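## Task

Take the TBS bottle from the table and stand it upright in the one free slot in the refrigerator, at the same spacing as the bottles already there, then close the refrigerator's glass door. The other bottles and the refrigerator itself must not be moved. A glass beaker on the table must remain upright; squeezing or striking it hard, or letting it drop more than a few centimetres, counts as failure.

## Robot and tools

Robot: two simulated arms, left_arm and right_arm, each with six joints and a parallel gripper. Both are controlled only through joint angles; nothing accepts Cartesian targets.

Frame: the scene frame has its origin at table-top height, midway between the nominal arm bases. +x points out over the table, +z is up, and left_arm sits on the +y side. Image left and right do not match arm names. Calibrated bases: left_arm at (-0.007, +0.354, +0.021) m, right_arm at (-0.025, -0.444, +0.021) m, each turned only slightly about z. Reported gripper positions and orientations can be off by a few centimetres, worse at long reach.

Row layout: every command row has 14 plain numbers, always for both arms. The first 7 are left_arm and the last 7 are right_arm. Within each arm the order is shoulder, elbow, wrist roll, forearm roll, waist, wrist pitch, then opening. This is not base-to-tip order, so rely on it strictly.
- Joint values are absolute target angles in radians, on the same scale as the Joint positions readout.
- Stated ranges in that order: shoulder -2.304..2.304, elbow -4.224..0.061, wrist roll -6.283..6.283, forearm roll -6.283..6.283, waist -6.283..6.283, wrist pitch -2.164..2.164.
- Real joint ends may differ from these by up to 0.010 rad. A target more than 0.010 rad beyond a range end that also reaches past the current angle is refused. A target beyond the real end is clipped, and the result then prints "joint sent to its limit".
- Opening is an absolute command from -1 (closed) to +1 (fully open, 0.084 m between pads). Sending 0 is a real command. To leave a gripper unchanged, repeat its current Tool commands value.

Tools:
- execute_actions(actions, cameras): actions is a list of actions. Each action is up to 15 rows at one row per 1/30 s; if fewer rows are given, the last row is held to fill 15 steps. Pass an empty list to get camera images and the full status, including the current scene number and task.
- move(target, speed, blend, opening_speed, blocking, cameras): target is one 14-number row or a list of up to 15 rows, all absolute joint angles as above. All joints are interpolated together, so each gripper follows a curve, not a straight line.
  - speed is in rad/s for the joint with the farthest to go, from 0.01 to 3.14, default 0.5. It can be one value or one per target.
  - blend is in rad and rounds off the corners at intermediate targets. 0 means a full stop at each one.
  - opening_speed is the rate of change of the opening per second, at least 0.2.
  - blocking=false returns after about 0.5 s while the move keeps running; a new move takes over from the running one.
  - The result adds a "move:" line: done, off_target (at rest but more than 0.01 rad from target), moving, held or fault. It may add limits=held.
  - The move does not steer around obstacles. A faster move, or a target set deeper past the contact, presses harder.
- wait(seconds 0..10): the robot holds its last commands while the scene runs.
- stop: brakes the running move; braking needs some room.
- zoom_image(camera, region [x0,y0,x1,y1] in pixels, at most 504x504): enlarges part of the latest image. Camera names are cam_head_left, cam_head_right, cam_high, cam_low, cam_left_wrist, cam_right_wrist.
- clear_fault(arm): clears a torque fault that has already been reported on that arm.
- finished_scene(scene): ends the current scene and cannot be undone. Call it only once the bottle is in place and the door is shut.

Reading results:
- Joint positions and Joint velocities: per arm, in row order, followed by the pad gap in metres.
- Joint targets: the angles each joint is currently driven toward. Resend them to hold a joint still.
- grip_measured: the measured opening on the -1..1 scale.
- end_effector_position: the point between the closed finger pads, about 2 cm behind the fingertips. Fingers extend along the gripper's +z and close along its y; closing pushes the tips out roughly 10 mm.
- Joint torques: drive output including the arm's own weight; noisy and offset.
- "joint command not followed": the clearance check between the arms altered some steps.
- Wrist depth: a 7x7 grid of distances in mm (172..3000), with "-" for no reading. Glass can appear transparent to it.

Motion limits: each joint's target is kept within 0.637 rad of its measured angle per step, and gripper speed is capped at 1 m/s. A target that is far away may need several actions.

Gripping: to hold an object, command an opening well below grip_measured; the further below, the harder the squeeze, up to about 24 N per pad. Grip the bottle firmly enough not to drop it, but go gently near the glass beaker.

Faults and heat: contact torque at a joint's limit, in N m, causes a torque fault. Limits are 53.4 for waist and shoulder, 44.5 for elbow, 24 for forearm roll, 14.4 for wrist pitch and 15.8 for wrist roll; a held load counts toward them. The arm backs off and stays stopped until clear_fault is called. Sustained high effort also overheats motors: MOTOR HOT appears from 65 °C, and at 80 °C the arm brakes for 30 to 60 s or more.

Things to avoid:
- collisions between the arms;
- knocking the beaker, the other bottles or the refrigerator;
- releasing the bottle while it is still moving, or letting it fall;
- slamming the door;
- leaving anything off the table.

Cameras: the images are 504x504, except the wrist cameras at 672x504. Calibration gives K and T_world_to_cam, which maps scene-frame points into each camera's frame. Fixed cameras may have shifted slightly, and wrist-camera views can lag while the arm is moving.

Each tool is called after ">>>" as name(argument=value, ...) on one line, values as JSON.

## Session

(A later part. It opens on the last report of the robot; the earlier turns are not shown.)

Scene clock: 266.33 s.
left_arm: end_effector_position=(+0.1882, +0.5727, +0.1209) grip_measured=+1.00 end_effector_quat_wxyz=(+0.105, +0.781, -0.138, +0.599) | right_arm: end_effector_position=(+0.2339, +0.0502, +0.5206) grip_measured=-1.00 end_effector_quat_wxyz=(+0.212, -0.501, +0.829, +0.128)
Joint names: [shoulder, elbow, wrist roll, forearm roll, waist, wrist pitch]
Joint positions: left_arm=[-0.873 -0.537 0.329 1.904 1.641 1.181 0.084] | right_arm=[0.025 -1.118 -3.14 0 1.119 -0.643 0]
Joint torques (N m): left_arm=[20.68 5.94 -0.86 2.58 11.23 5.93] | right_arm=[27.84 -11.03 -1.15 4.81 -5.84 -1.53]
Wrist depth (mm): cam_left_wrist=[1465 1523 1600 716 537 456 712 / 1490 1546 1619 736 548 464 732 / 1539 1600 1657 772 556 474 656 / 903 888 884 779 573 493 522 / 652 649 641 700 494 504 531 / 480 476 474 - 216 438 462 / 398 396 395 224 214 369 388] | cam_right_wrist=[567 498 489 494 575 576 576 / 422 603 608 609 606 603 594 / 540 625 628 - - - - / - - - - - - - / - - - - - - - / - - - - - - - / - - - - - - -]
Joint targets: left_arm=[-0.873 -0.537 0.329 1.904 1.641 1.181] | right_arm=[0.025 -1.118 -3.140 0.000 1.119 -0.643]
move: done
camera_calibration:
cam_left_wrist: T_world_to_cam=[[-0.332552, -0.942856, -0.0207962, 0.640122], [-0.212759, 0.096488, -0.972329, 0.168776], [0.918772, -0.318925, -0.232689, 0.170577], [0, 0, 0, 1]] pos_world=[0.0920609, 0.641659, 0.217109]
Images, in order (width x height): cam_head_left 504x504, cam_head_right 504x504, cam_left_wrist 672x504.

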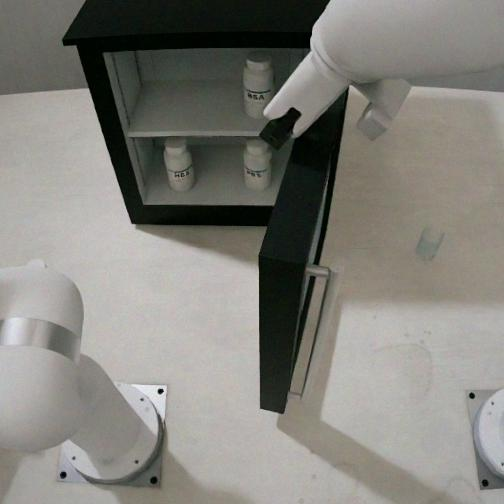

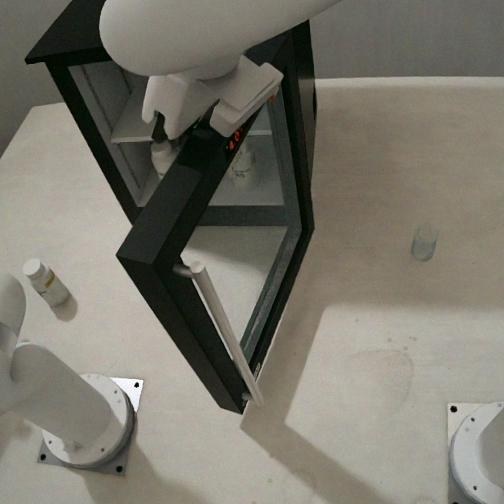

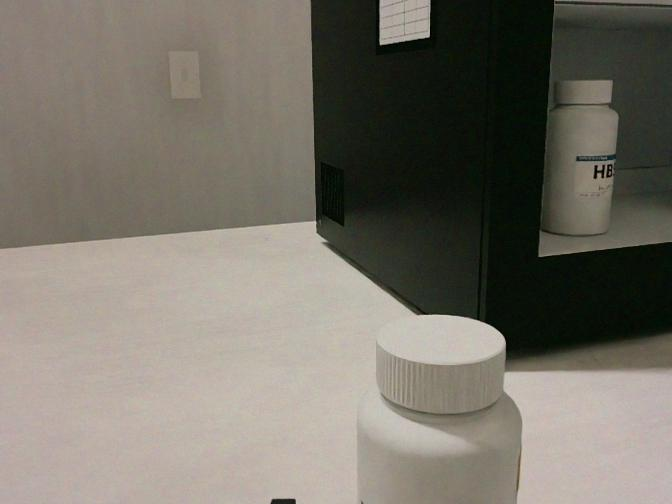

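>>> move(target=[[-0.9599,-0.5317,0.4403,1.7028,1.468,1.2227,1,0.0253,-1.1182,-3.14,0,1.119,-0.6435,-1],[-1.005,-0.542,0.4804,1.5414,1.289,1.2919,1,0.0253,-1.1182,-3.14,0,1.119,-0.6435,-1]], speed=0.2, blend=0.02, cameras=["cam_left_wrist","cam_head_right"])

>>> move(target=[-1.005,-0.542,0.4804,1.5414,1.289,1.2919,-0.6,0.0253,-1.1182,-3.14,0,1.119,-0.6435,-1], opening_speed=1.0, cameras=["cam_left_wrist"])

Scene clock: 278.90 s.
left_arm: end_effector_position=(+0.2847, +0.5345, +0.0829) grip_measured=+1.00 end_effector_quat_wxyz=(+0.110, +0.780, -0.143, +0.599) | right_arm: end_effector_position=(+0.2338, +0.0501, +0.5206) grip_measured=-1.00 end_effector_quat_wxyz=(+0.212, -0.501, +0.829, +0.128)
Joint names: [shoulder, elbow, wrist roll, forearm roll, waist, wrist pitch]
Joint positions: left_arm=[-1.005 -0.542 0.48 1.542 1.289 1.292 0.084] | right_arm=[0.025 -1.118 -3.14 0 1.119 -0.643 0]
Joint torques (N m): left_arm=[20.55 -8.29 0.94 -1.46 -9.49 5.77] | right_arm=[26.74 -11.4 -1.17 3.77 -4.41 -1.7]
Wrist depth (mm): cam_left_wrist=[1366 1428 1506 645 444 354 426 / 1400 1465 1526 608 452 361 427 / 1434 1493 1578 626 466 370 438 / 747 743 732 643 475 379 403 / 542 537 585 580 483 387 410 / 397 395 - - - - 383 / 329 312 - - - - 321] | cam_right_wrist=[568 497 488 492 574 576 576 / 422 608 607 611 601 602 597 / 540 627 629 - - - - / - - - - - - - / - - - - - - - / - - - - - - - / - - - - - - -]
Joint targets: left_arm=[-1.005 -0.542 0.480 1.541 1.289 1.292] | right_arm=[0.025 -1.118 -3.140 0.000 1.119 -0.643]
move: done
camera_calibration:
cam_left_wrist: T_world_to_cam=[[-0.345875, -0.938056, -0.0205374, 0.636697], [-0.211178, 0.0991537, -0.972405, 0.154219], [0.914207, -0.331993, -0.232391, 0.0691461], [0, 0, 0, 1]] pos_world=[0.189571, 0.604922, 0.179108]
Images, in order (width x height): cam_head_right 504x504, cam_left_wrist 672x504.

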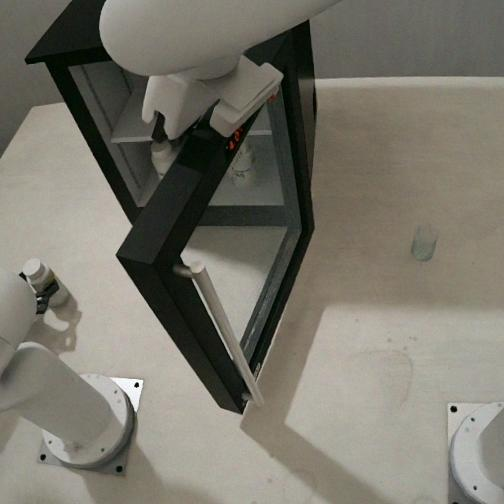

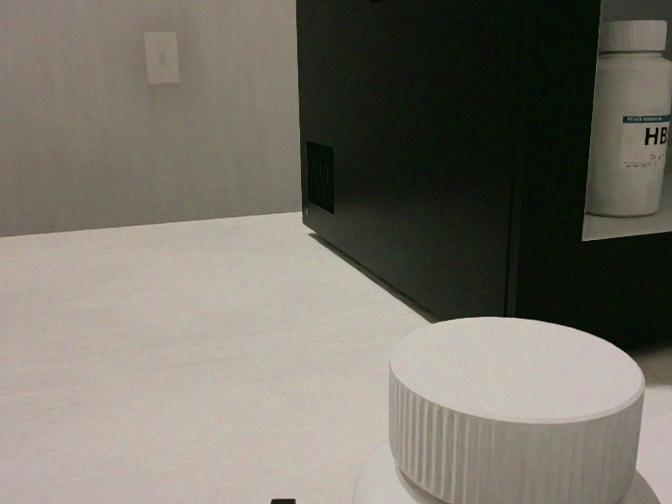

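Scene clock: 280.70 s.
left_arm: end_effector_position=(+0.2848, +0.5345, +0.0829) grip_measured=+0.39 end_effector_quat_wxyz=(+0.110, +0.780, -0.143, +0.599) | right_arm: end_effector_position=(+0.2338, +0.0501, +0.5206) grip_measured=-1.00 end_effector_quat_wxyz=(+0.212, -0.501, +0.829, +0.128)
Joint names: [shoulder, elbow, wrist roll, forearm roll, waist, wrist pitch]
Joint positions: left_arm=[-1.005 -0.542 0.48 1.541 1.289 1.292 0.061] | right_arm=[0.025 -1.118 -3.14 0 1.119 -0.644 0]
Joint torques (N m): left_arm=[21.81 -5.92 0.93 -0.36 -8.62 2.57] | right_arm=[27.38 -11.98 -1.37 3.42 -4.7 -1.57]
Wrist depth (mm): cam_left_wrist=[1353 1422 1490 644 444 353 426 / 1397 1455 1546 609 452 362 426 / 1443 1513 1574 626 466 369 438 / 747 742 731 649 478 379 403 / 541 537 583 579 483 386 409 / 397 395 - - - - 383 / 330 328 - - - - 320] | cam_right_wrist=[569 497 490 491 575 577 576 / 421 606 609 609 603 602 596 / 539 625 628 - - - - / - - - - - - - / - - - - - - - / - - - - - - - / - - - - - - -]
Joint targets: left_arm=[-1.005 -0.542 0.480 1.541 1.289 1.292] | right_arm=[0.025 -1.118 -3.140 0.000 1.119 -0.643]
move: done
camera_calibration:
cam_left_wrist: T_world_to_cam=[[-0.345849, -0.938065, -0.0205798, 0.636738], [-0.211057, 0.0991468, -0.972433, 0.154128], [0.914245, -0.331971, -0.232274, 0.0689894], [0, 0, 0, 1]] pos_world=[0.189672, 0.604922, 0.179008]
Images, in order (width x height): cam_left_wrist 672x504.

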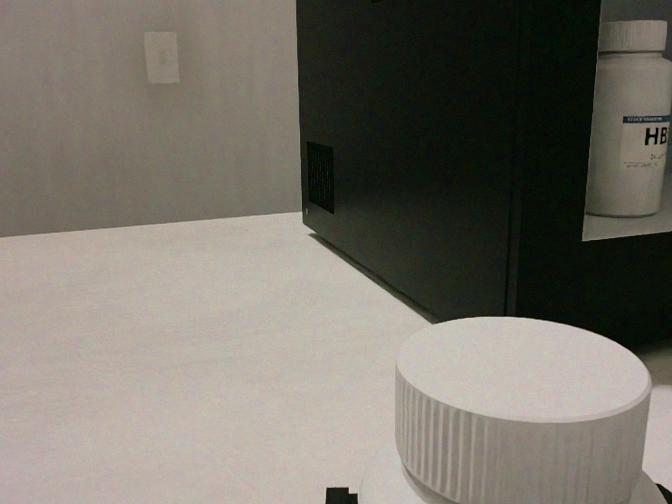

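>>> move(target=[[-0.2592,-0.3155,-0.0579,1.6869,1.289,1.3149,-0.6,0.0253,-1.1182,-3.14,0,1.119,-0.6435,-1],[0.5,-0.26,-0.7,1.6,0.85,0.9,-0.6,0.0253,-1.1182,-3.14,0,1.119,-0.6435,-1],[0.9667,-0.2182,-1.2277,1.38,0.3,0.4613,-0.6,0.0253,-1.1182,-3.14,0,1.119,-0.6435,-1]], speed=0.4, blend=0.1, cameras=["cam_head_left","cam_head_right"])

>>> move(target=[0.5588,-0.0803,0.5156,-0.925,-0.691,0.851,-0.6,0.0253,-1.1182,-3.14,0,1.119,-0.6435,-1], speed=0.5, cameras=["cam_head_left","cam_head_right","cam_left_wrist"])

Scene clock: 300.13 s.
left_arm: end_effector_position=(+0.3504, +0.3603, +0.5221) grip_measured=+0.39 end_effector_quat_wxyz=(+0.045, +0.791, -0.059, +0.607) | right_arm: end_effector_position=(+0.2338, +0.0501, +0.5206) grip_measured=-1.00 end_effector_quat_wxyz=(+0.212, -0.501, +0.829, +0.128)
Joint names: [shoulder, elbow, wrist roll, forearm roll, waist, wrist pitch]
Joint positions: left_arm=[0.967 -0.218 -1.228 1.38 0.3 0.461 0.061] | right_arm=[0.025 -1.118 -3.14 0 1.119 -0.644 0]
Joint torques (N m): left_arm=[4.59 -15.04 -0.77 -2.64 -11.3 -2.61] | right_arm=[27.45 -11.23 -1.34 1.04 -3.22 -1.76]
Wrist depth (mm): cam_left_wrist=[1372 1386 1422 1452 1465 1516 1539 / 1400 1428 1455 1487 1516 1533 1574 / 1428 1468 1490 625 613 603 485 / 1474 1493 - 314 312 310 306 / 1506 1526 - 251 249 247 245 / 1567 - - - - - 526 / 1589 - - - - - 540] | cam_right_wrist=[568 497 490 491 575 577 578 / 422 605 607 608 605 603 596 / 540 626 627 - - - - / - - - - - - - / - - - - - - - / - - - - - - - / - - - - - - -]
Joint targets: left_arm=[0.967 -0.218 -1.228 1.380 0.300 0.461] | right_arm=[0.025 -1.118 -3.140 0.000 1.119 -0.643]
move: done
Images, in order (width x height): cam_head_left 504x504, cam_head_right 504x504.

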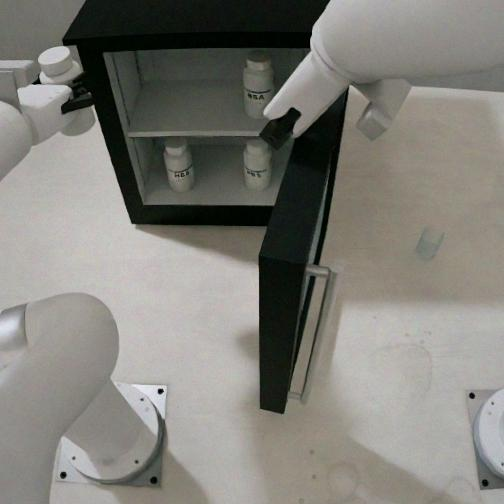

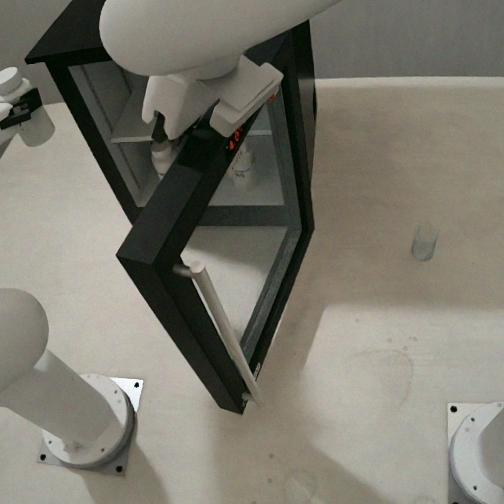

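Scene clock: 305.37 s.
left_arm: end_effector_position=(+0.3608, +0.2503, +0.4002) grip_measured=+0.39 end_effector_quat_wxyz=(+0.000, +0.793, +0.000, +0.609) | right_arm: end_effector_position=(+0.2338, +0.0501, +0.5206) grip_measured=-1.00 end_effector_quat_wxyz=(+0.212, -0.501, +0.829, +0.128)
Joint names: [shoulder, elbow, wrist roll, forearm roll, waist, wrist pitch]
Joint positions: left_arm=[0.559 -0.08 0.516 -0.925 -0.691 0.851 0.061] | right_arm=[0.025 -1.118 -3.14 0 1.119 -0.644 0]
Joint torques (N m): left_arm=[-11.09 -11.86 0.95 -1.34 -10.25 6.29] | right_arm=[26.19 -11.15 -1.29 0.25 -1.77 -1.7]
Wrist depth (mm): cam_left_wrist=[231 231 229 229 227 227 225 / 237 236 235 235 233 232 232 / - 243 339 444 444 443 440 / - 250 338 457 455 453 451 / - 258 288 467 464 463 465 / - 265 - - - - 451 / - 274 - - - - 368] | cam_right_wrist=[567 498 491 493 575 576 579 / 421 606 610 608 603 602 596 / 540 625 627 - - - - / - - - - - - - / - - - - - - - / - - - - - - - / - - - - - - -]
Joint targets: left_arm=[0.559 -0.080 0.516 -0.925 -0.691 0.851] | right_arm=[0.025 -1.118 -3.140 0.000 1.119 -0.643]
move: done
camera_calibration:
cam_left_wrist: T_world_to_cam=[[0.00975074, -0.999744, -0.0204093, 0.290016], [-0.232805, 0.0175798, -0.972365, 0.535134], [0.972475, 0.0142327, -0.232574, -0.128801], [0, 0, 0, 1]] pos_world=[0.247009, 0.282367, 0.496309]
Images, in order (width x height): cam_head_left 504x504, cam_head_right 504x504, cam_left_wrist 672x504.

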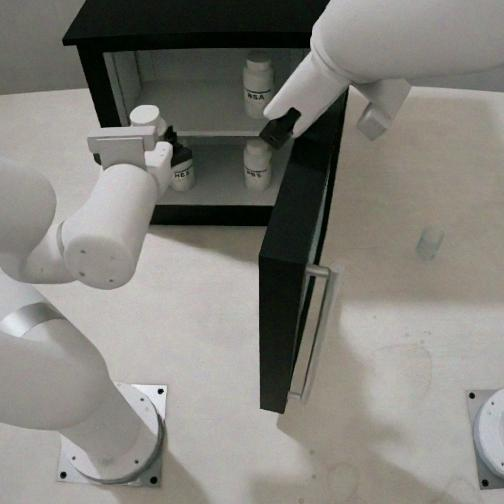

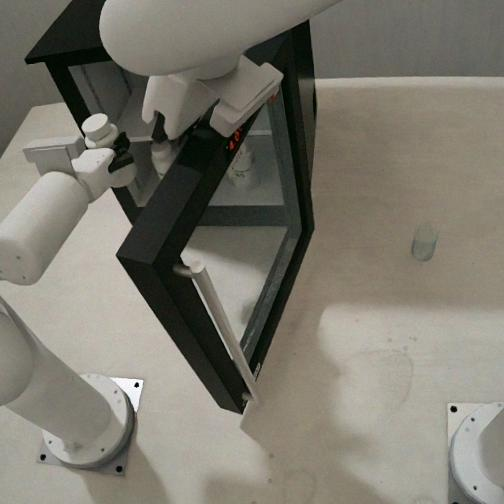

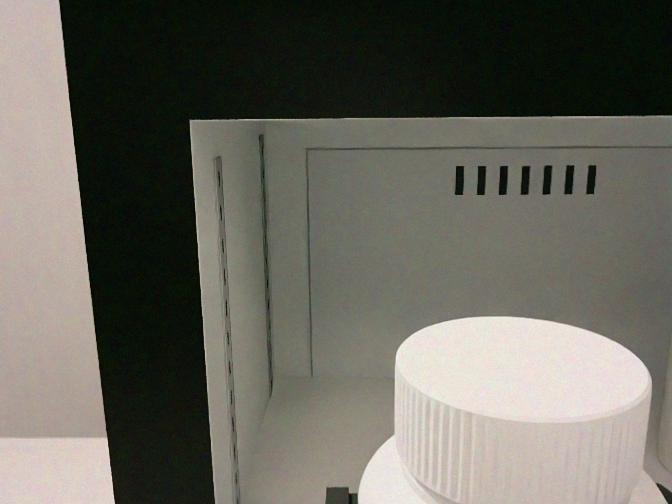

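>>> move(target=[[0.2064,-0.2736,0.2561,-0.559,-0.4586,0.8847,-0.6,0.0253,-1.1182,-3.14,0,1.119,-0.6435,-1],[-0.061,-0.4954,0.1735,-0.4071,-0.3474,0.9022,-0.6,0.0253,-1.1182,-3.14,0,1.119,-0.6435,-1]], speed=0.25, blend=0.03, cameras=["cam_head_left","cam_left_wrist"])

>>> zoom_image(camera="cam_head_left", region=[60, 0, 320, 240])

Scene clock: 318.53 s.
left_arm: end_effector_position=(+0.5506, +0.2456, +0.3879) grip_measured=+0.39 end_effector_quat_wxyz=(+0.000, +0.793, +0.000, +0.609) | right_arm: end_effector_position=(+0.2338, +0.0501, +0.5206) grip_measured=-1.00 end_effector_quat_wxyz=(+0.212, -0.501, +0.829, +0.128)
Joint names: [shoulder, elbow, wrist roll, forearm roll, waist, wrist pitch]
Joint positions: left_arm=[-0.061 -0.495 0.174 -0.407 -0.347 0.902 0.061] | right_arm=[0.025 -1.118 -3.14 0 1.119 -0.644 0]
Joint torques (N m): left_arm=[9.98 -25.9 -0.83 2.64 11.14 6.66] | right_arm=[26.53 -11.05 -1.35 -0.75 -0.56 -1.74]
Wrist depth (mm): cam_left_wrist=[- - - - - - - / - 202 248 247 246 244 244 / - 202 253 254 252 251 250 / - 201 261 260 259 258 257 / - 201 266 266 265 264 265 / - 201 249 - - - 272 / - 201 - - - - 279] | cam_right_wrist=[567 497 491 492 577 575 577 / 421 603 608 609 605 602 597 / 542 627 630 - - - - / - - - - - - - / - - - - - - - / - - - - - - - / - - - - - - -]
Joint targets: left_arm=[-0.061 -0.495 0.173 -0.407 -0.347 0.902] | right_arm=[0.025 -1.118 -3.140 0.000 1.119 -0.643]
move: done
camera_calibration:
cam_left_wrist: T_world_to_cam=[[0.00989685, -0.999738, -0.0206521, 0.28317], [-0.232715, 0.0177833, -0.972382, 0.567432], [0.972495, 0.0144296, -0.232478, -0.316158], [0, 0, 0, 1]] pos_world=[0.43671, 0.277567, 0.484109]
Images, in order (width x height): cam_head_left 504x504, cam_left_wrist 672x504.

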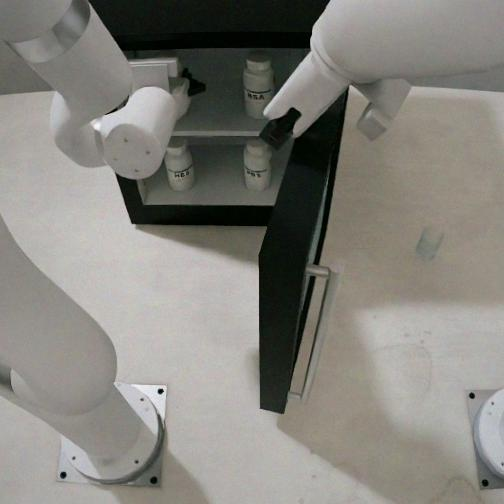

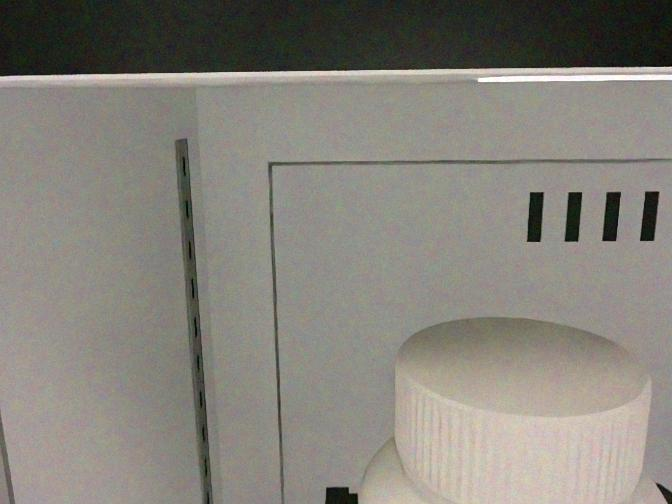

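Scaled by 1.938 from the camera's 504x504 image, which has a finer 720x720 frame.

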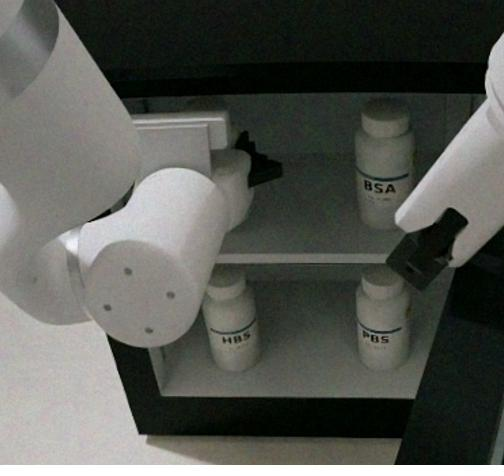

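>>> move(target=[-0.099,-0.4885,0.1515,-0.3938,-0.3474,0.9436,-0.6,0.0253,-1.1182,-3.14,0,1.119,-0.6435,-1], speed=0.05, cameras=["cam_head_right"])

>>> move(target=[-0.1066,-0.4871,0.1471,-0.3911,-0.3474,0.9519,-0.6,0.0253,-1.1182,-3.14,0,1.119,-0.6435,-1], speed=0.05, cameras=["cam_left_wrist"])

Scene clock: 322.00 s.
left_arm: end_effector_position=(+0.5506, +0.2456, +0.3730) grip_measured=+0.39 end_effector_quat_wxyz=(+0.000, +0.793, +0.000, +0.609) | right_arm: end_effector_position=(+0.2338, +0.0501, +0.5206) grip_measured=-1.00 end_effector_quat_wxyz=(+0.212, -0.501, +0.829, +0.128)
Joint names: [shoulder, elbow, wrist roll, forearm roll, waist, wrist pitch]
Joint positions: left_arm=[-0.099 -0.489 0.152 -0.394 -0.347 0.943 0.061] | right_arm=[0.025 -1.118 -3.14 0 1.119 -0.644 0]
Joint torques (N m): left_arm=[10.58 -9.27 -0.86 2.38 11.24 6.72] | right_arm=[26.75 -12.15 -1.32 -2 0.76 -1.82]
Wrist depth (mm): cam_left_wrist=[- 202 242 241 240 239 238 / - 202 248 247 245 244 243 / - 202 254 253 252 251 250 / - 202 260 260 259 258 257 / - 201 267 267 265 263 264 / - 201 249 - - - 271 / - 201 - - - - 279] | cam_right_wrist=[567 499 490 492 576 577 578 / 422 606 608 610 603 601 596 / 542 626 627 - - - - / - - - - - - - / - - - - - - - / - - - - - - - / - - - - - - -]
Joint targets: left_arm=[-0.099 -0.488 0.151 -0.394 -0.347 0.944] | right_arm=[0.025 -1.118 -3.140 0.000 1.119 -0.643]
move: done
Images, in order (width x height): cam_head_right 504x504.

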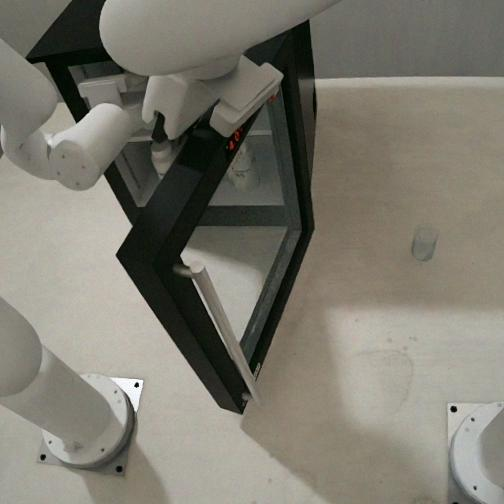

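Scene clock: 322.73 s.
left_arm: end_effector_position=(+0.5505, +0.2455, +0.3702) grip_measured=+0.39 end_effector_quat_wxyz=(+0.000, +0.793, +0.000, +0.609) | right_arm: end_effector_position=(+0.2338, +0.0501, +0.5206) grip_measured=-1.00 end_effector_quat_wxyz=(+0.212, -0.501, +0.829, +0.128)
Joint names: [shoulder, elbow, wrist roll, forearm roll, waist, wrist pitch]
Joint positions: left_arm=[-0.106 -0.487 0.147 -0.391 -0.347 0.952 0.061] | right_arm=[0.025 -1.118 -3.14 0 1.119 -0.644 0]
Joint torques (N m): left_arm=[6.61 -5.62 -0.94 2.07 10.51 4.18] | right_arm=[26.04 -12.34 -1.46 -1.9 1.85 -1.72]
Wrist depth (mm): cam_left_wrist=[- 201 243 241 240 239 238 / - 202 248 247 246 244 244 / - 202 254 253 252 251 250 / - 201 260 260 259 258 256 / - 201 266 266 265 263 265 / - 201 249 - - - 272 / - 201 - - - - 279] | cam_right_wrist=[569 497 490 492 575 575 578 / 422 603 609 610 603 604 594 / 539 624 628 - - - - / - - - - - - - / - - - - - - - / - - - - - - - / - - - - - - -]
Joint targets: left_arm=[-0.107 -0.487 0.147 -0.391 -0.347 0.952] | right_arm=[0.025 -1.118 -3.140 0.000 1.119 -0.643]
move: done
camera_calibration:
cam_left_wrist: T_world_to_cam=[[0.00971443, -0.999741, -0.0205957, 0.282856], [-0.232216, 0.0177781, -0.972502, 0.54984], [0.972616, 0.01423, -0.231984, -0.320452], [0, 0, 0, 1]] pos_world=[0.436611, 0.277568, 0.466206]
Images, in order (width x height): cam_left_wrist 672x504.

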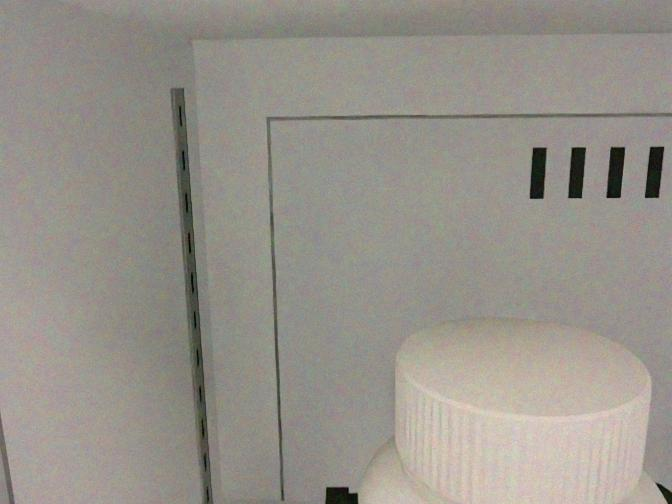

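>>> move(target=[-0.113,-0.4859,0.1434,-0.3889,-0.3474,0.9588,-0.6,0.0253,-1.1182,-3.14,0,1.119,-0.6435,-1], speed=0.05, cameras=["cam_left_wrist"])

Scene clock: 325.17 s.
left_arm: end_effector_position=(+0.5505, +0.2455, +0.3680) grip_measured=+0.39 end_effector_quat_wxyz=(+0.000, +0.793, +0.000, +0.609) | right_arm: end_effector_position=(+0.2338, +0.0501, +0.5206) grip_measured=-1.00 end_effector_quat_wxyz=(+0.212, -0.501, +0.829, +0.128)
Joint names: [shoulder, elbow, wrist roll, forearm roll, waist, wrist pitch]
Joint positions: left_arm=[-0.112 -0.486 0.144 -0.389 -0.347 0.959 0.061] | right_arm=[0.025 -1.118 -3.14 0 1.119 -0.644 0]
Joint torques (N m): left_arm=[-13.2 10.79 -0.91 0.51 11.09 -6.48] | right_arm=[25.22 -12.34 -1.32 -2.61 0.44 -1.69]
Wrist depth (mm): cam_left_wrist=[- 203 243 241 240 239 238 / - 202 248 247 246 245 244 / - 202 254 253 252 251 250 / - 202 260 260 258 258 256 / - 202 266 265 263 263 263 / - 202 250 - - - 272 / - 201 - - - - 279] | cam_right_wrist=[569 497 491 493 574 578 578 / 421 605 606 609 604 603 597 / 539 625 629 - - - - / - - - - - - - / - - - - - - - / - - - - - - - / - - - - - - -]
Joint targets: left_arm=[-0.113 -0.486 0.143 -0.389 -0.347 0.959] | right_arm=[0.025 -1.118 -3.140 0.000 1.119 -0.643]
move: done
camera_calibration:
cam_left_wrist: T_world_to_cam=[[0.00962827, -0.999751, -0.0201548, 0.282747], [-0.23181, 0.0173751, -0.972606, 0.547657], [0.972714, 0.0140366, -0.231585, -0.321042], [0, 0, 0, 1]] pos_world=[0.436512, 0.277667, 0.464005]
Images, in order (width x height): cam_left_wrist 672x504.

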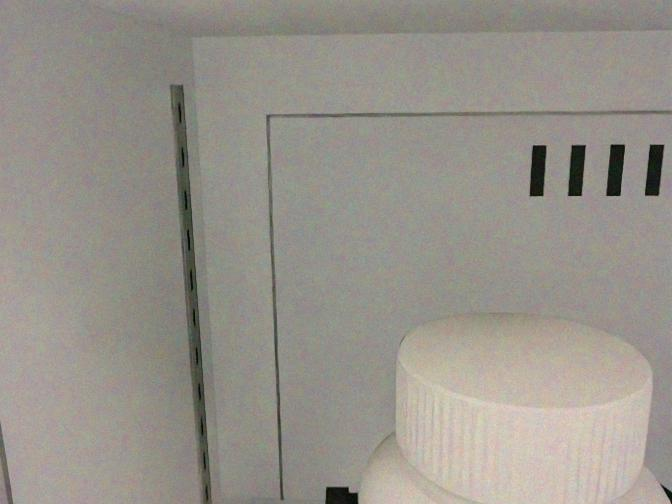

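>>> move(target=[[-0.1066,-0.4871,0.1471,-0.3911,-0.3474,0.9519,-0.6,0.0253,-1.1182,-3.14,0,1.119,-0.6435,-1],[-0.1066,-0.4871,0.1471,-0.3911,-0.3474,0.9519,1,0.0253,-1.1182,-3.14,0,1.119,-0.6435,-1]], speed=0.1, opening_speed=0.7)

>>> move(target=[[0.2064,-0.2736,0.2561,-0.559,-0.4586,0.8847,1,0.0253,-1.1182,-3.14,0,1.119,-0.6435,-1],[0.5588,-0.0803,0.5156,-0.925,-0.691,0.851,1,0.0253,-1.1182,-3.14,0,1.119,-0.6435,-1]], speed=0.3, blend=0.03, cameras=["cam_head_left","cam_left_wrist"])

Scene clock: 332.30 s.
left_arm: end_effector_position=(+0.5505, +0.2456, +0.3700) grip_measured=+1.00 end_effector_quat_wxyz=(+0.000, +0.793, +0.000, +0.609) | right_arm: end_effector_position=(+0.2338, +0.0501, +0.5206) grip_measured=-1.00 end_effector_quat_wxyz=(+0.212, -0.501, +0.829, +0.128)
Joint names: [shoulder, elbow, wrist roll, forearm roll, waist, wrist pitch]
Joint positions: left_arm=[-0.107 -0.487 0.147 -0.391 -0.347 0.952 0.084] | right_arm=[0.025 -1.118 -3.14 0 1.119 -0.644 0]
Joint torques (N m): left_arm=[26.98 -19.15 0.95 -1.07 9.83 2.38] | right_arm=[25.66 -15.81 -1.33 -2.57 2.21 -0.81]
Wrist depth (mm): cam_left_wrist=[- 203 242 241 240 239 238 / - 202 248 247 246 245 244 / - 202 254 254 252 251 250 / - 202 261 261 259 258 257 / - 201 267 266 264 263 264 / - 201 249 - - - 271 / - 201 - - - - 279] | cam_right_wrist=[568 497 490 493 573 576 578 / 421 604 609 608 604 602 596 / 541 624 628 - - - - / - - - - - - - / - - - - - - - / - - - - - - - / - - - - - - -]
Joint targets: left_arm=[-0.107 -0.487 0.147 -0.391 -0.347 0.952] | right_arm=[0.025 -1.118 -3.140 0.000 1.119 -0.643]
move: done

Scene clock: 335.10 s.
left_arm: end_effector_position=(+0.3609, +0.2503, +0.4001) grip_measured=+1.00 end_effector_quat_wxyz=(+0.000, +0.793, +0.000, +0.609) | right_arm: end_effector_position=(+0.2338, +0.0501, +0.5206) grip_measured=-1.00 end_effector_quat_wxyz=(+0.212, -0.501, +0.829, +0.128)
Joint names: [shoulder, elbow, wrist roll, forearm roll, waist, wrist pitch]
Joint positions: left_arm=[0.559 -0.08 0.516 -0.925 -0.691 0.851 0.084] | right_arm=[0.025 -1.118 -3.14 0 1.119 -0.644 0]
Joint torques (N m): left_arm=[11.3 -10.8 0.99 -1.23 -10.75 -1.4] | right_arm=[25.04 -17.87 -1.23 -3.31 2.53 -0.68]
Wrist depth (mm): cam_left_wrist=[231 230 229 228 228 226 224 / 237 236 235 234 233 232 231 / - 243 339 445 443 442 439 / - 250 339 454 320 451 451 / - 258 338 465 296 467 466 / - 265 337 427 300 452 451 / - 274 337 360 311 377 358] | cam_right_wrist=[567 499 491 492 574 577 577 / 422 608 607 608 602 604 596 / 541 624 627 - - - - / - - - - - - - / - - - - - - - / - - - - - - - / - - - - - - -]
Joint targets: left_arm=[0.559 -0.080 0.516 -0.925 -0.691 0.851] | right_arm=[0.025 -1.118 -3.140 0.000 1.119 -0.643]
move: done
camera_calibration:
cam_left_wrist: T_world_to_cam=[[0.00984617, -0.999743, -0.0204343, 0.290004], [-0.232925, 0.0175801, -0.972336, 0.53515], [0.972445, 0.0143334, -0.232692, -0.128763], [0, 0, 0, 1]] pos_world=[0.247009, 0.282367, 0.49631]
Images, in order (width x height): cam_head_left 504x504, cam_left_wrist 672x504.

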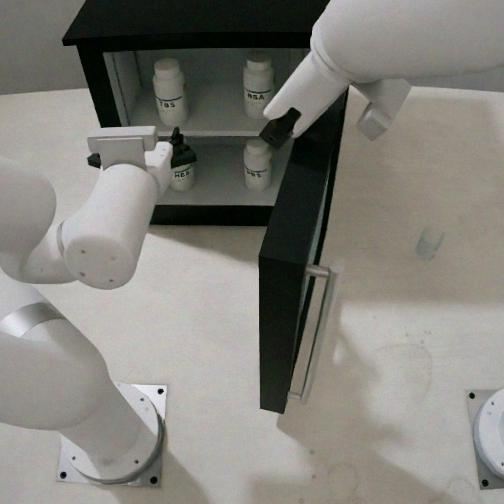

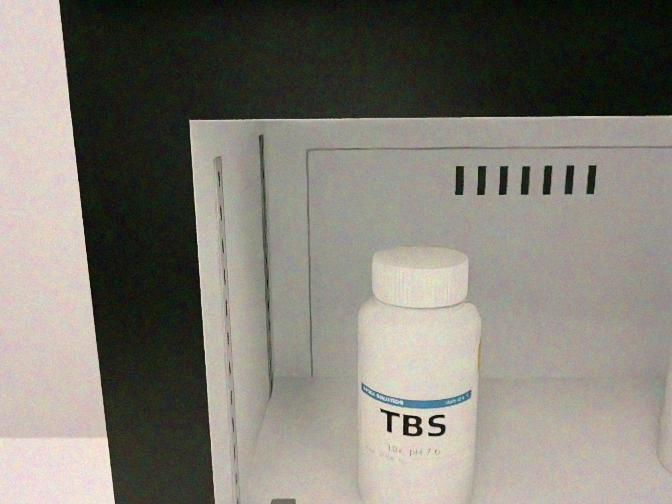

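>>> zoom_image(camera="cam_head_left", region=[120, 20, 320, 220])

Scaled by 2.520 from the camera's 504x504 image, which has a finer 720x720 frame.

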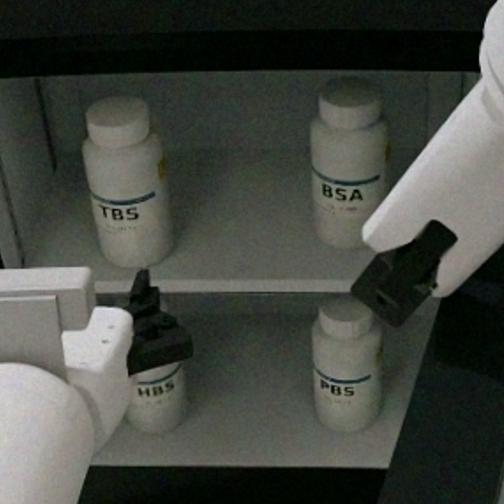

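>>> move(target=[0.9667,-0.2182,-1.2277,1.38,0.3,0.4613,1,0.0253,-1.1182,-3.14,0,1.119,-0.6435,-1], speed=0.8, cameras=[])

>>> move(target=[[0.8,-0.8,-1.2,1.2,0.7,0.3,1,-0.1265,-1.2762,-3.14,0,1.1206,-0.6497,-1],[0.8,-0.8,-1.2,1.2,0.7,0.3,1,-0.275,-1.4505,-3.14,0,1.0995,-0.6755,-1],[0.8,-0.8,-1.2,1.2,0.7,0.3,1,-0.4381,-1.6626,-3.14,0,1.061,-0.7245,-1],[0.8,-0.8,-1.2,1.2,0.7,0.3,1,-0.5495,-1.82,-3.14,0,1.0115,-0.7705,-1]], speed=0.35, blend=0.02, cameras=["cam_head_left","cam_head_right"])

Scene clock: 356.13 s.
left_arm: end_effector_position=(+0.3504, +0.3603, +0.5222) grip_measured=+1.00 end_effector_quat_wxyz=(+0.045, +0.791, -0.059, +0.607) | right_arm: end_effector_position=(+0.2338, +0.0501, +0.5206) grip_measured=-1.00 end_effector_quat_wxyz=(+0.212, -0.501, +0.829, +0.128)
Joint names: [shoulder, elbow, wrist roll, forearm roll, waist, wrist pitch]
Joint positions: left_arm=[0.967 -0.218 -1.228 1.38 0.3 0.461 0.084] | right_arm=[0.025 -1.118 -3.14 0 1.119 -0.644 0]
Joint torques (N m): left_arm=[3.88 -30.31 -0.84 1.66 11.02 -2.8] | right_arm=[27.21 -20.54 -1.32 -3.58 4.45 0.33]
Wrist depth (mm): cam_left_wrist=[1366 1388 1422 1446 1465 1490 1539 / 1402 1420 1458 1496 1509 1557 1585 / 1443 1452 1483 626 616 606 486 / 1480 1490 - 315 313 310 307 / 1516 1546 - 228 227 248 246 / 1567 1600 - 273 278 283 525 / 1593 1634 1653 281 514 365 541] | cam_right_wrist=[567 497 489 491 574 575 578 / 423 606 607 609 600 604 599 / 540 626 626 - - - - / - - - - - - - / - - - - - - - / - - - - - - - / - - - - - - -]
Joint targets: left_arm=[0.967 -0.218 -1.228 1.380 0.300 0.461] | right_arm=[0.025 -1.118 -3.140 0.000 1.119 -0.643]
move: done
No camera images: "cameras" was empty.

Scene clock: 359.90 s.
left_arm: end_effector_position=(+0.3191, +0.5508, +0.8524) grip_measured=+1.00 end_effector_quat_wxyz=(-0.172, +0.644, +0.136, +0.733) | right_arm: end_effector_position=(+0.4048, +0.1982, +0.5206) grip_measured=-1.00 end_effector_quat_wxyz=(+0.218, -0.456, +0.855, +0.117)
Joint names: [shoulder, elbow, wrist roll, forearm roll, waist, wrist pitch]
Joint positions: left_arm=[0.8 -0.8 -1.2 1.2 0.7 0.3 0.084] | right_arm=[-0.549 -1.82 -3.14 0 1.012 -0.771 0]
Joint torques (N m): left_arm=[-18.78 -27.73 1.01 -2.14 11.1 -2.75] | right_arm=[18.3 -23.15 -1.08 -2.76 -7.24 -1.73]
Wrist depth (mm): cam_left_wrist=[2448 2206 2032 1882 1719 1596 1493 / 2372 2158 2014 1852 1715 1593 1487 / 2309 2112 1957 1833 1681 1571 1462 / 2271 2093 1951 1804 1669 1543 1437 / 2257 2068 1924 1749 1626 1523 1434 / 2206 2026 1903 1736 1604 1503 1417 / 2119 1974 1842 1723 1596 1490 1402] | cam_right_wrist=[- - - 560 493 575 579 / - - - - 591 519 476 / - - - - - - 389 / - - - - - - - / - - - - - - - / - - - - - - - / 404 - - - - - -]
Joint targets: left_arm=[0.800 -0.800 -1.200 1.200 0.700 0.300] | right_arm=[-0.549 -1.820 -3.140 0.000 1.011 -0.771]
move: done
Images, in order (width x height): cam_head_left 504x504, cam_head_right 504x504.

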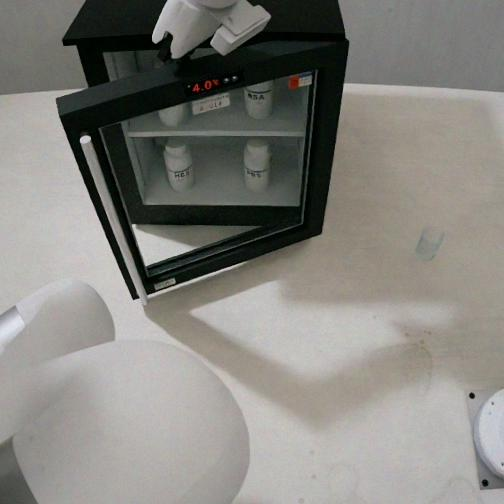

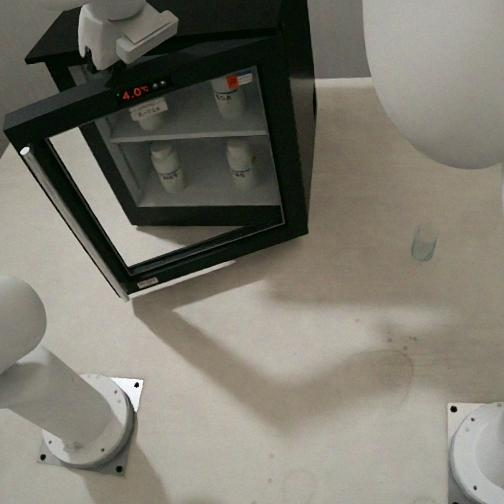

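Follows nicely. Lift the right hand vertically; door closes.

>>> move(target=[[0.8,-0.8,-1.2,1.2,0.7,0.3,1,-0.6345,-2.219,-3.14,0,1.0115,-1.0845,-1],[0.8,-0.8,-1.2,1.2,0.7,0.3,1,-0.3,-2.2,-3.14,0,0.7,-1.2,-1]], speed=0.8, cameras=[])

>>> wait(seconds=2, cameras=["cam_head_left","cam_head_right"])

>>> zoom_image(camera="cam_head_left", region=[20, 0, 360, 280])

Scene clock: 364.23 s.
left_arm: end_effector_position=(+0.3191, +0.5508, +0.8524) grip_measured=+1.00 end_effector_quat_wxyz=(-0.172, +0.644, +0.136, +0.733) | right_arm: end_effector_position=(+0.4674, -0.0540, +0.8504) grip_measured=-1.00 end_effector_quat_wxyz=(+0.324, -0.308, +0.887, +0.113)
Joint names: [shoulder, elbow, wrist roll, forearm roll, waist, wrist pitch]
Joint positions: left_arm=[0.8 -0.8 -1.2 1.2 0.7 0.3 0.084] | right_arm=[-0.3 -2.2 -3.14 0 0.7 -1.2 0]
Joint torques (N m): left_arm=[-18.76 -27.74 0.98 -2.03 11.07 -2.74] | right_arm=[32.88 -7.62 -0.8 6.53 -7.79 -1.41]
Wrist depth (mm): cam_left_wrist=[2439 2185 2050 1862 1736 1619 1499 / 2356 2185 2014 1862 1706 1585 1490 / 2348 2119 1979 1795 1686 1546 1462 / 2279 2093 1940 1809 1661 1553 1452 / 2235 2080 1914 1754 1634 1533 1422 / 2178 2050 1888 1736 1626 1509 1408 / 2119 2002 1862 1706 1589 1506 1394] | cam_right_wrist=[906 904 748 406 364 831 920 / 961 973 550 395 397 405 778 / 1809 771 445 436 436 440 452 / 1673 561 471 472 474 477 479 / 1506 526 527 528 534 536 538 / 1332 580 599 604 607 610 - / 1350 1458 649 675 655 2439 -]
Joint targets: left_arm=[0.800 -0.800 -1.200 1.200 0.700 0.300] | right_arm=[-0.300 -2.200 -3.140 0.000 0.700 -1.200]
move: done
No camera images: "cameras" was empty.

Scene clock: 366.23 s.
left_arm: end_effector_position=(+0.3191, +0.5508, +0.8524) grip_measured=+1.00 end_effector_quat_wxyz=(-0.172, +0.644, +0.136, +0.733) | right_arm: end_effector_position=(+0.4674, -0.0541, +0.8505) grip_measured=-1.00 end_effector_quat_wxyz=(+0.324, -0.308, +0.887, +0.113)
Joint names: [shoulder, elbow, wrist roll, forearm roll, waist, wrist pitch]
Joint positions: left_arm=[0.8 -0.8 -1.2 1.2 0.7 0.3 0.084] | right_arm=[-0.3 -2.2 -3.14 0 0.7 -1.2 0]
Joint torques (N m): left_arm=[-18.32 -27.89 0.98 -1.91 11.53 -2.74] | right_arm=[33.65 -15.35 -0.64 6.21 -6.35 -1.38]
Wrist depth (mm): cam_left_wrist=[2439 2213 2020 1893 1719 1600 1509 / 2389 2145 2032 1847 1715 1589 1496 / 2286 2138 1991 1804 1673 1560 1458 / 2325 2099 1940 1776 1649 1550 1458 / 2220 2068 1908 1758 1638 1519 1428 / 2213 2008 1898 1719 1622 1506 1417 / 2165 1985 1877 1706 1593 1490 1402] | cam_right_wrist=[909 914 751 406 364 830 919 / 970 963 553 396 397 403 777 / 1799 771 445 436 438 439 453 / 1677 561 472 473 474 476 479 / 1506 526 526 530 531 533 535 / 1369 581 600 605 605 611 - / 1353 1462 646 677 654 2397 -]
Joint targets: left_arm=[0.800 -0.800 -1.200 1.200 0.700 0.300] | right_arm=[-0.300 -2.200 -3.140 0.000 0.700 -1.200]
Tool commands: left_gripper/opening=+1.0 right_gripper/opening=-1.0
wait: 2.00 s; at rest by 0.17 s
Images, in order (width x height): cam_head_left 504x504, cam_head_right 504x504.

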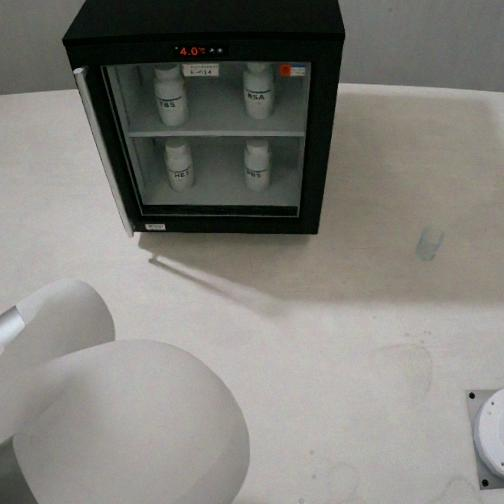

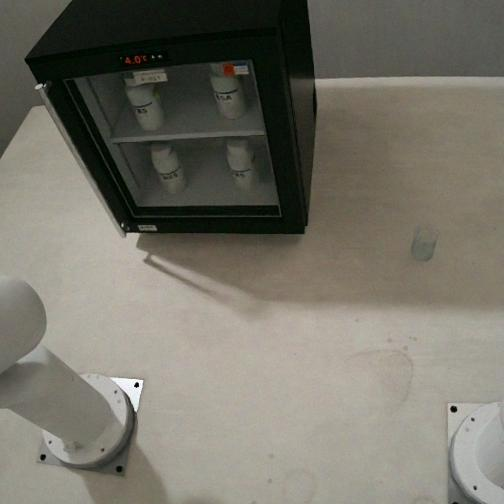

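Scaled by 1.482 from the camera's 504x504 image, which has a finer 720x720 frame.

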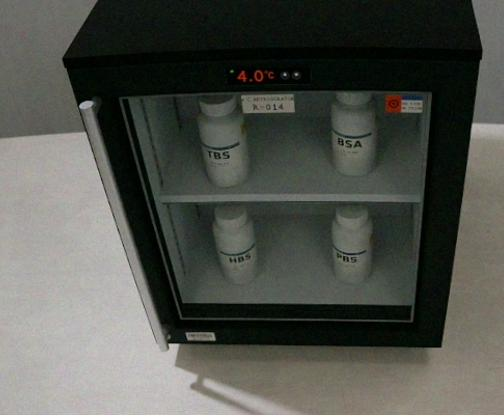

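>>> finished_scene(scene=1)

The scene is finished: the task was done.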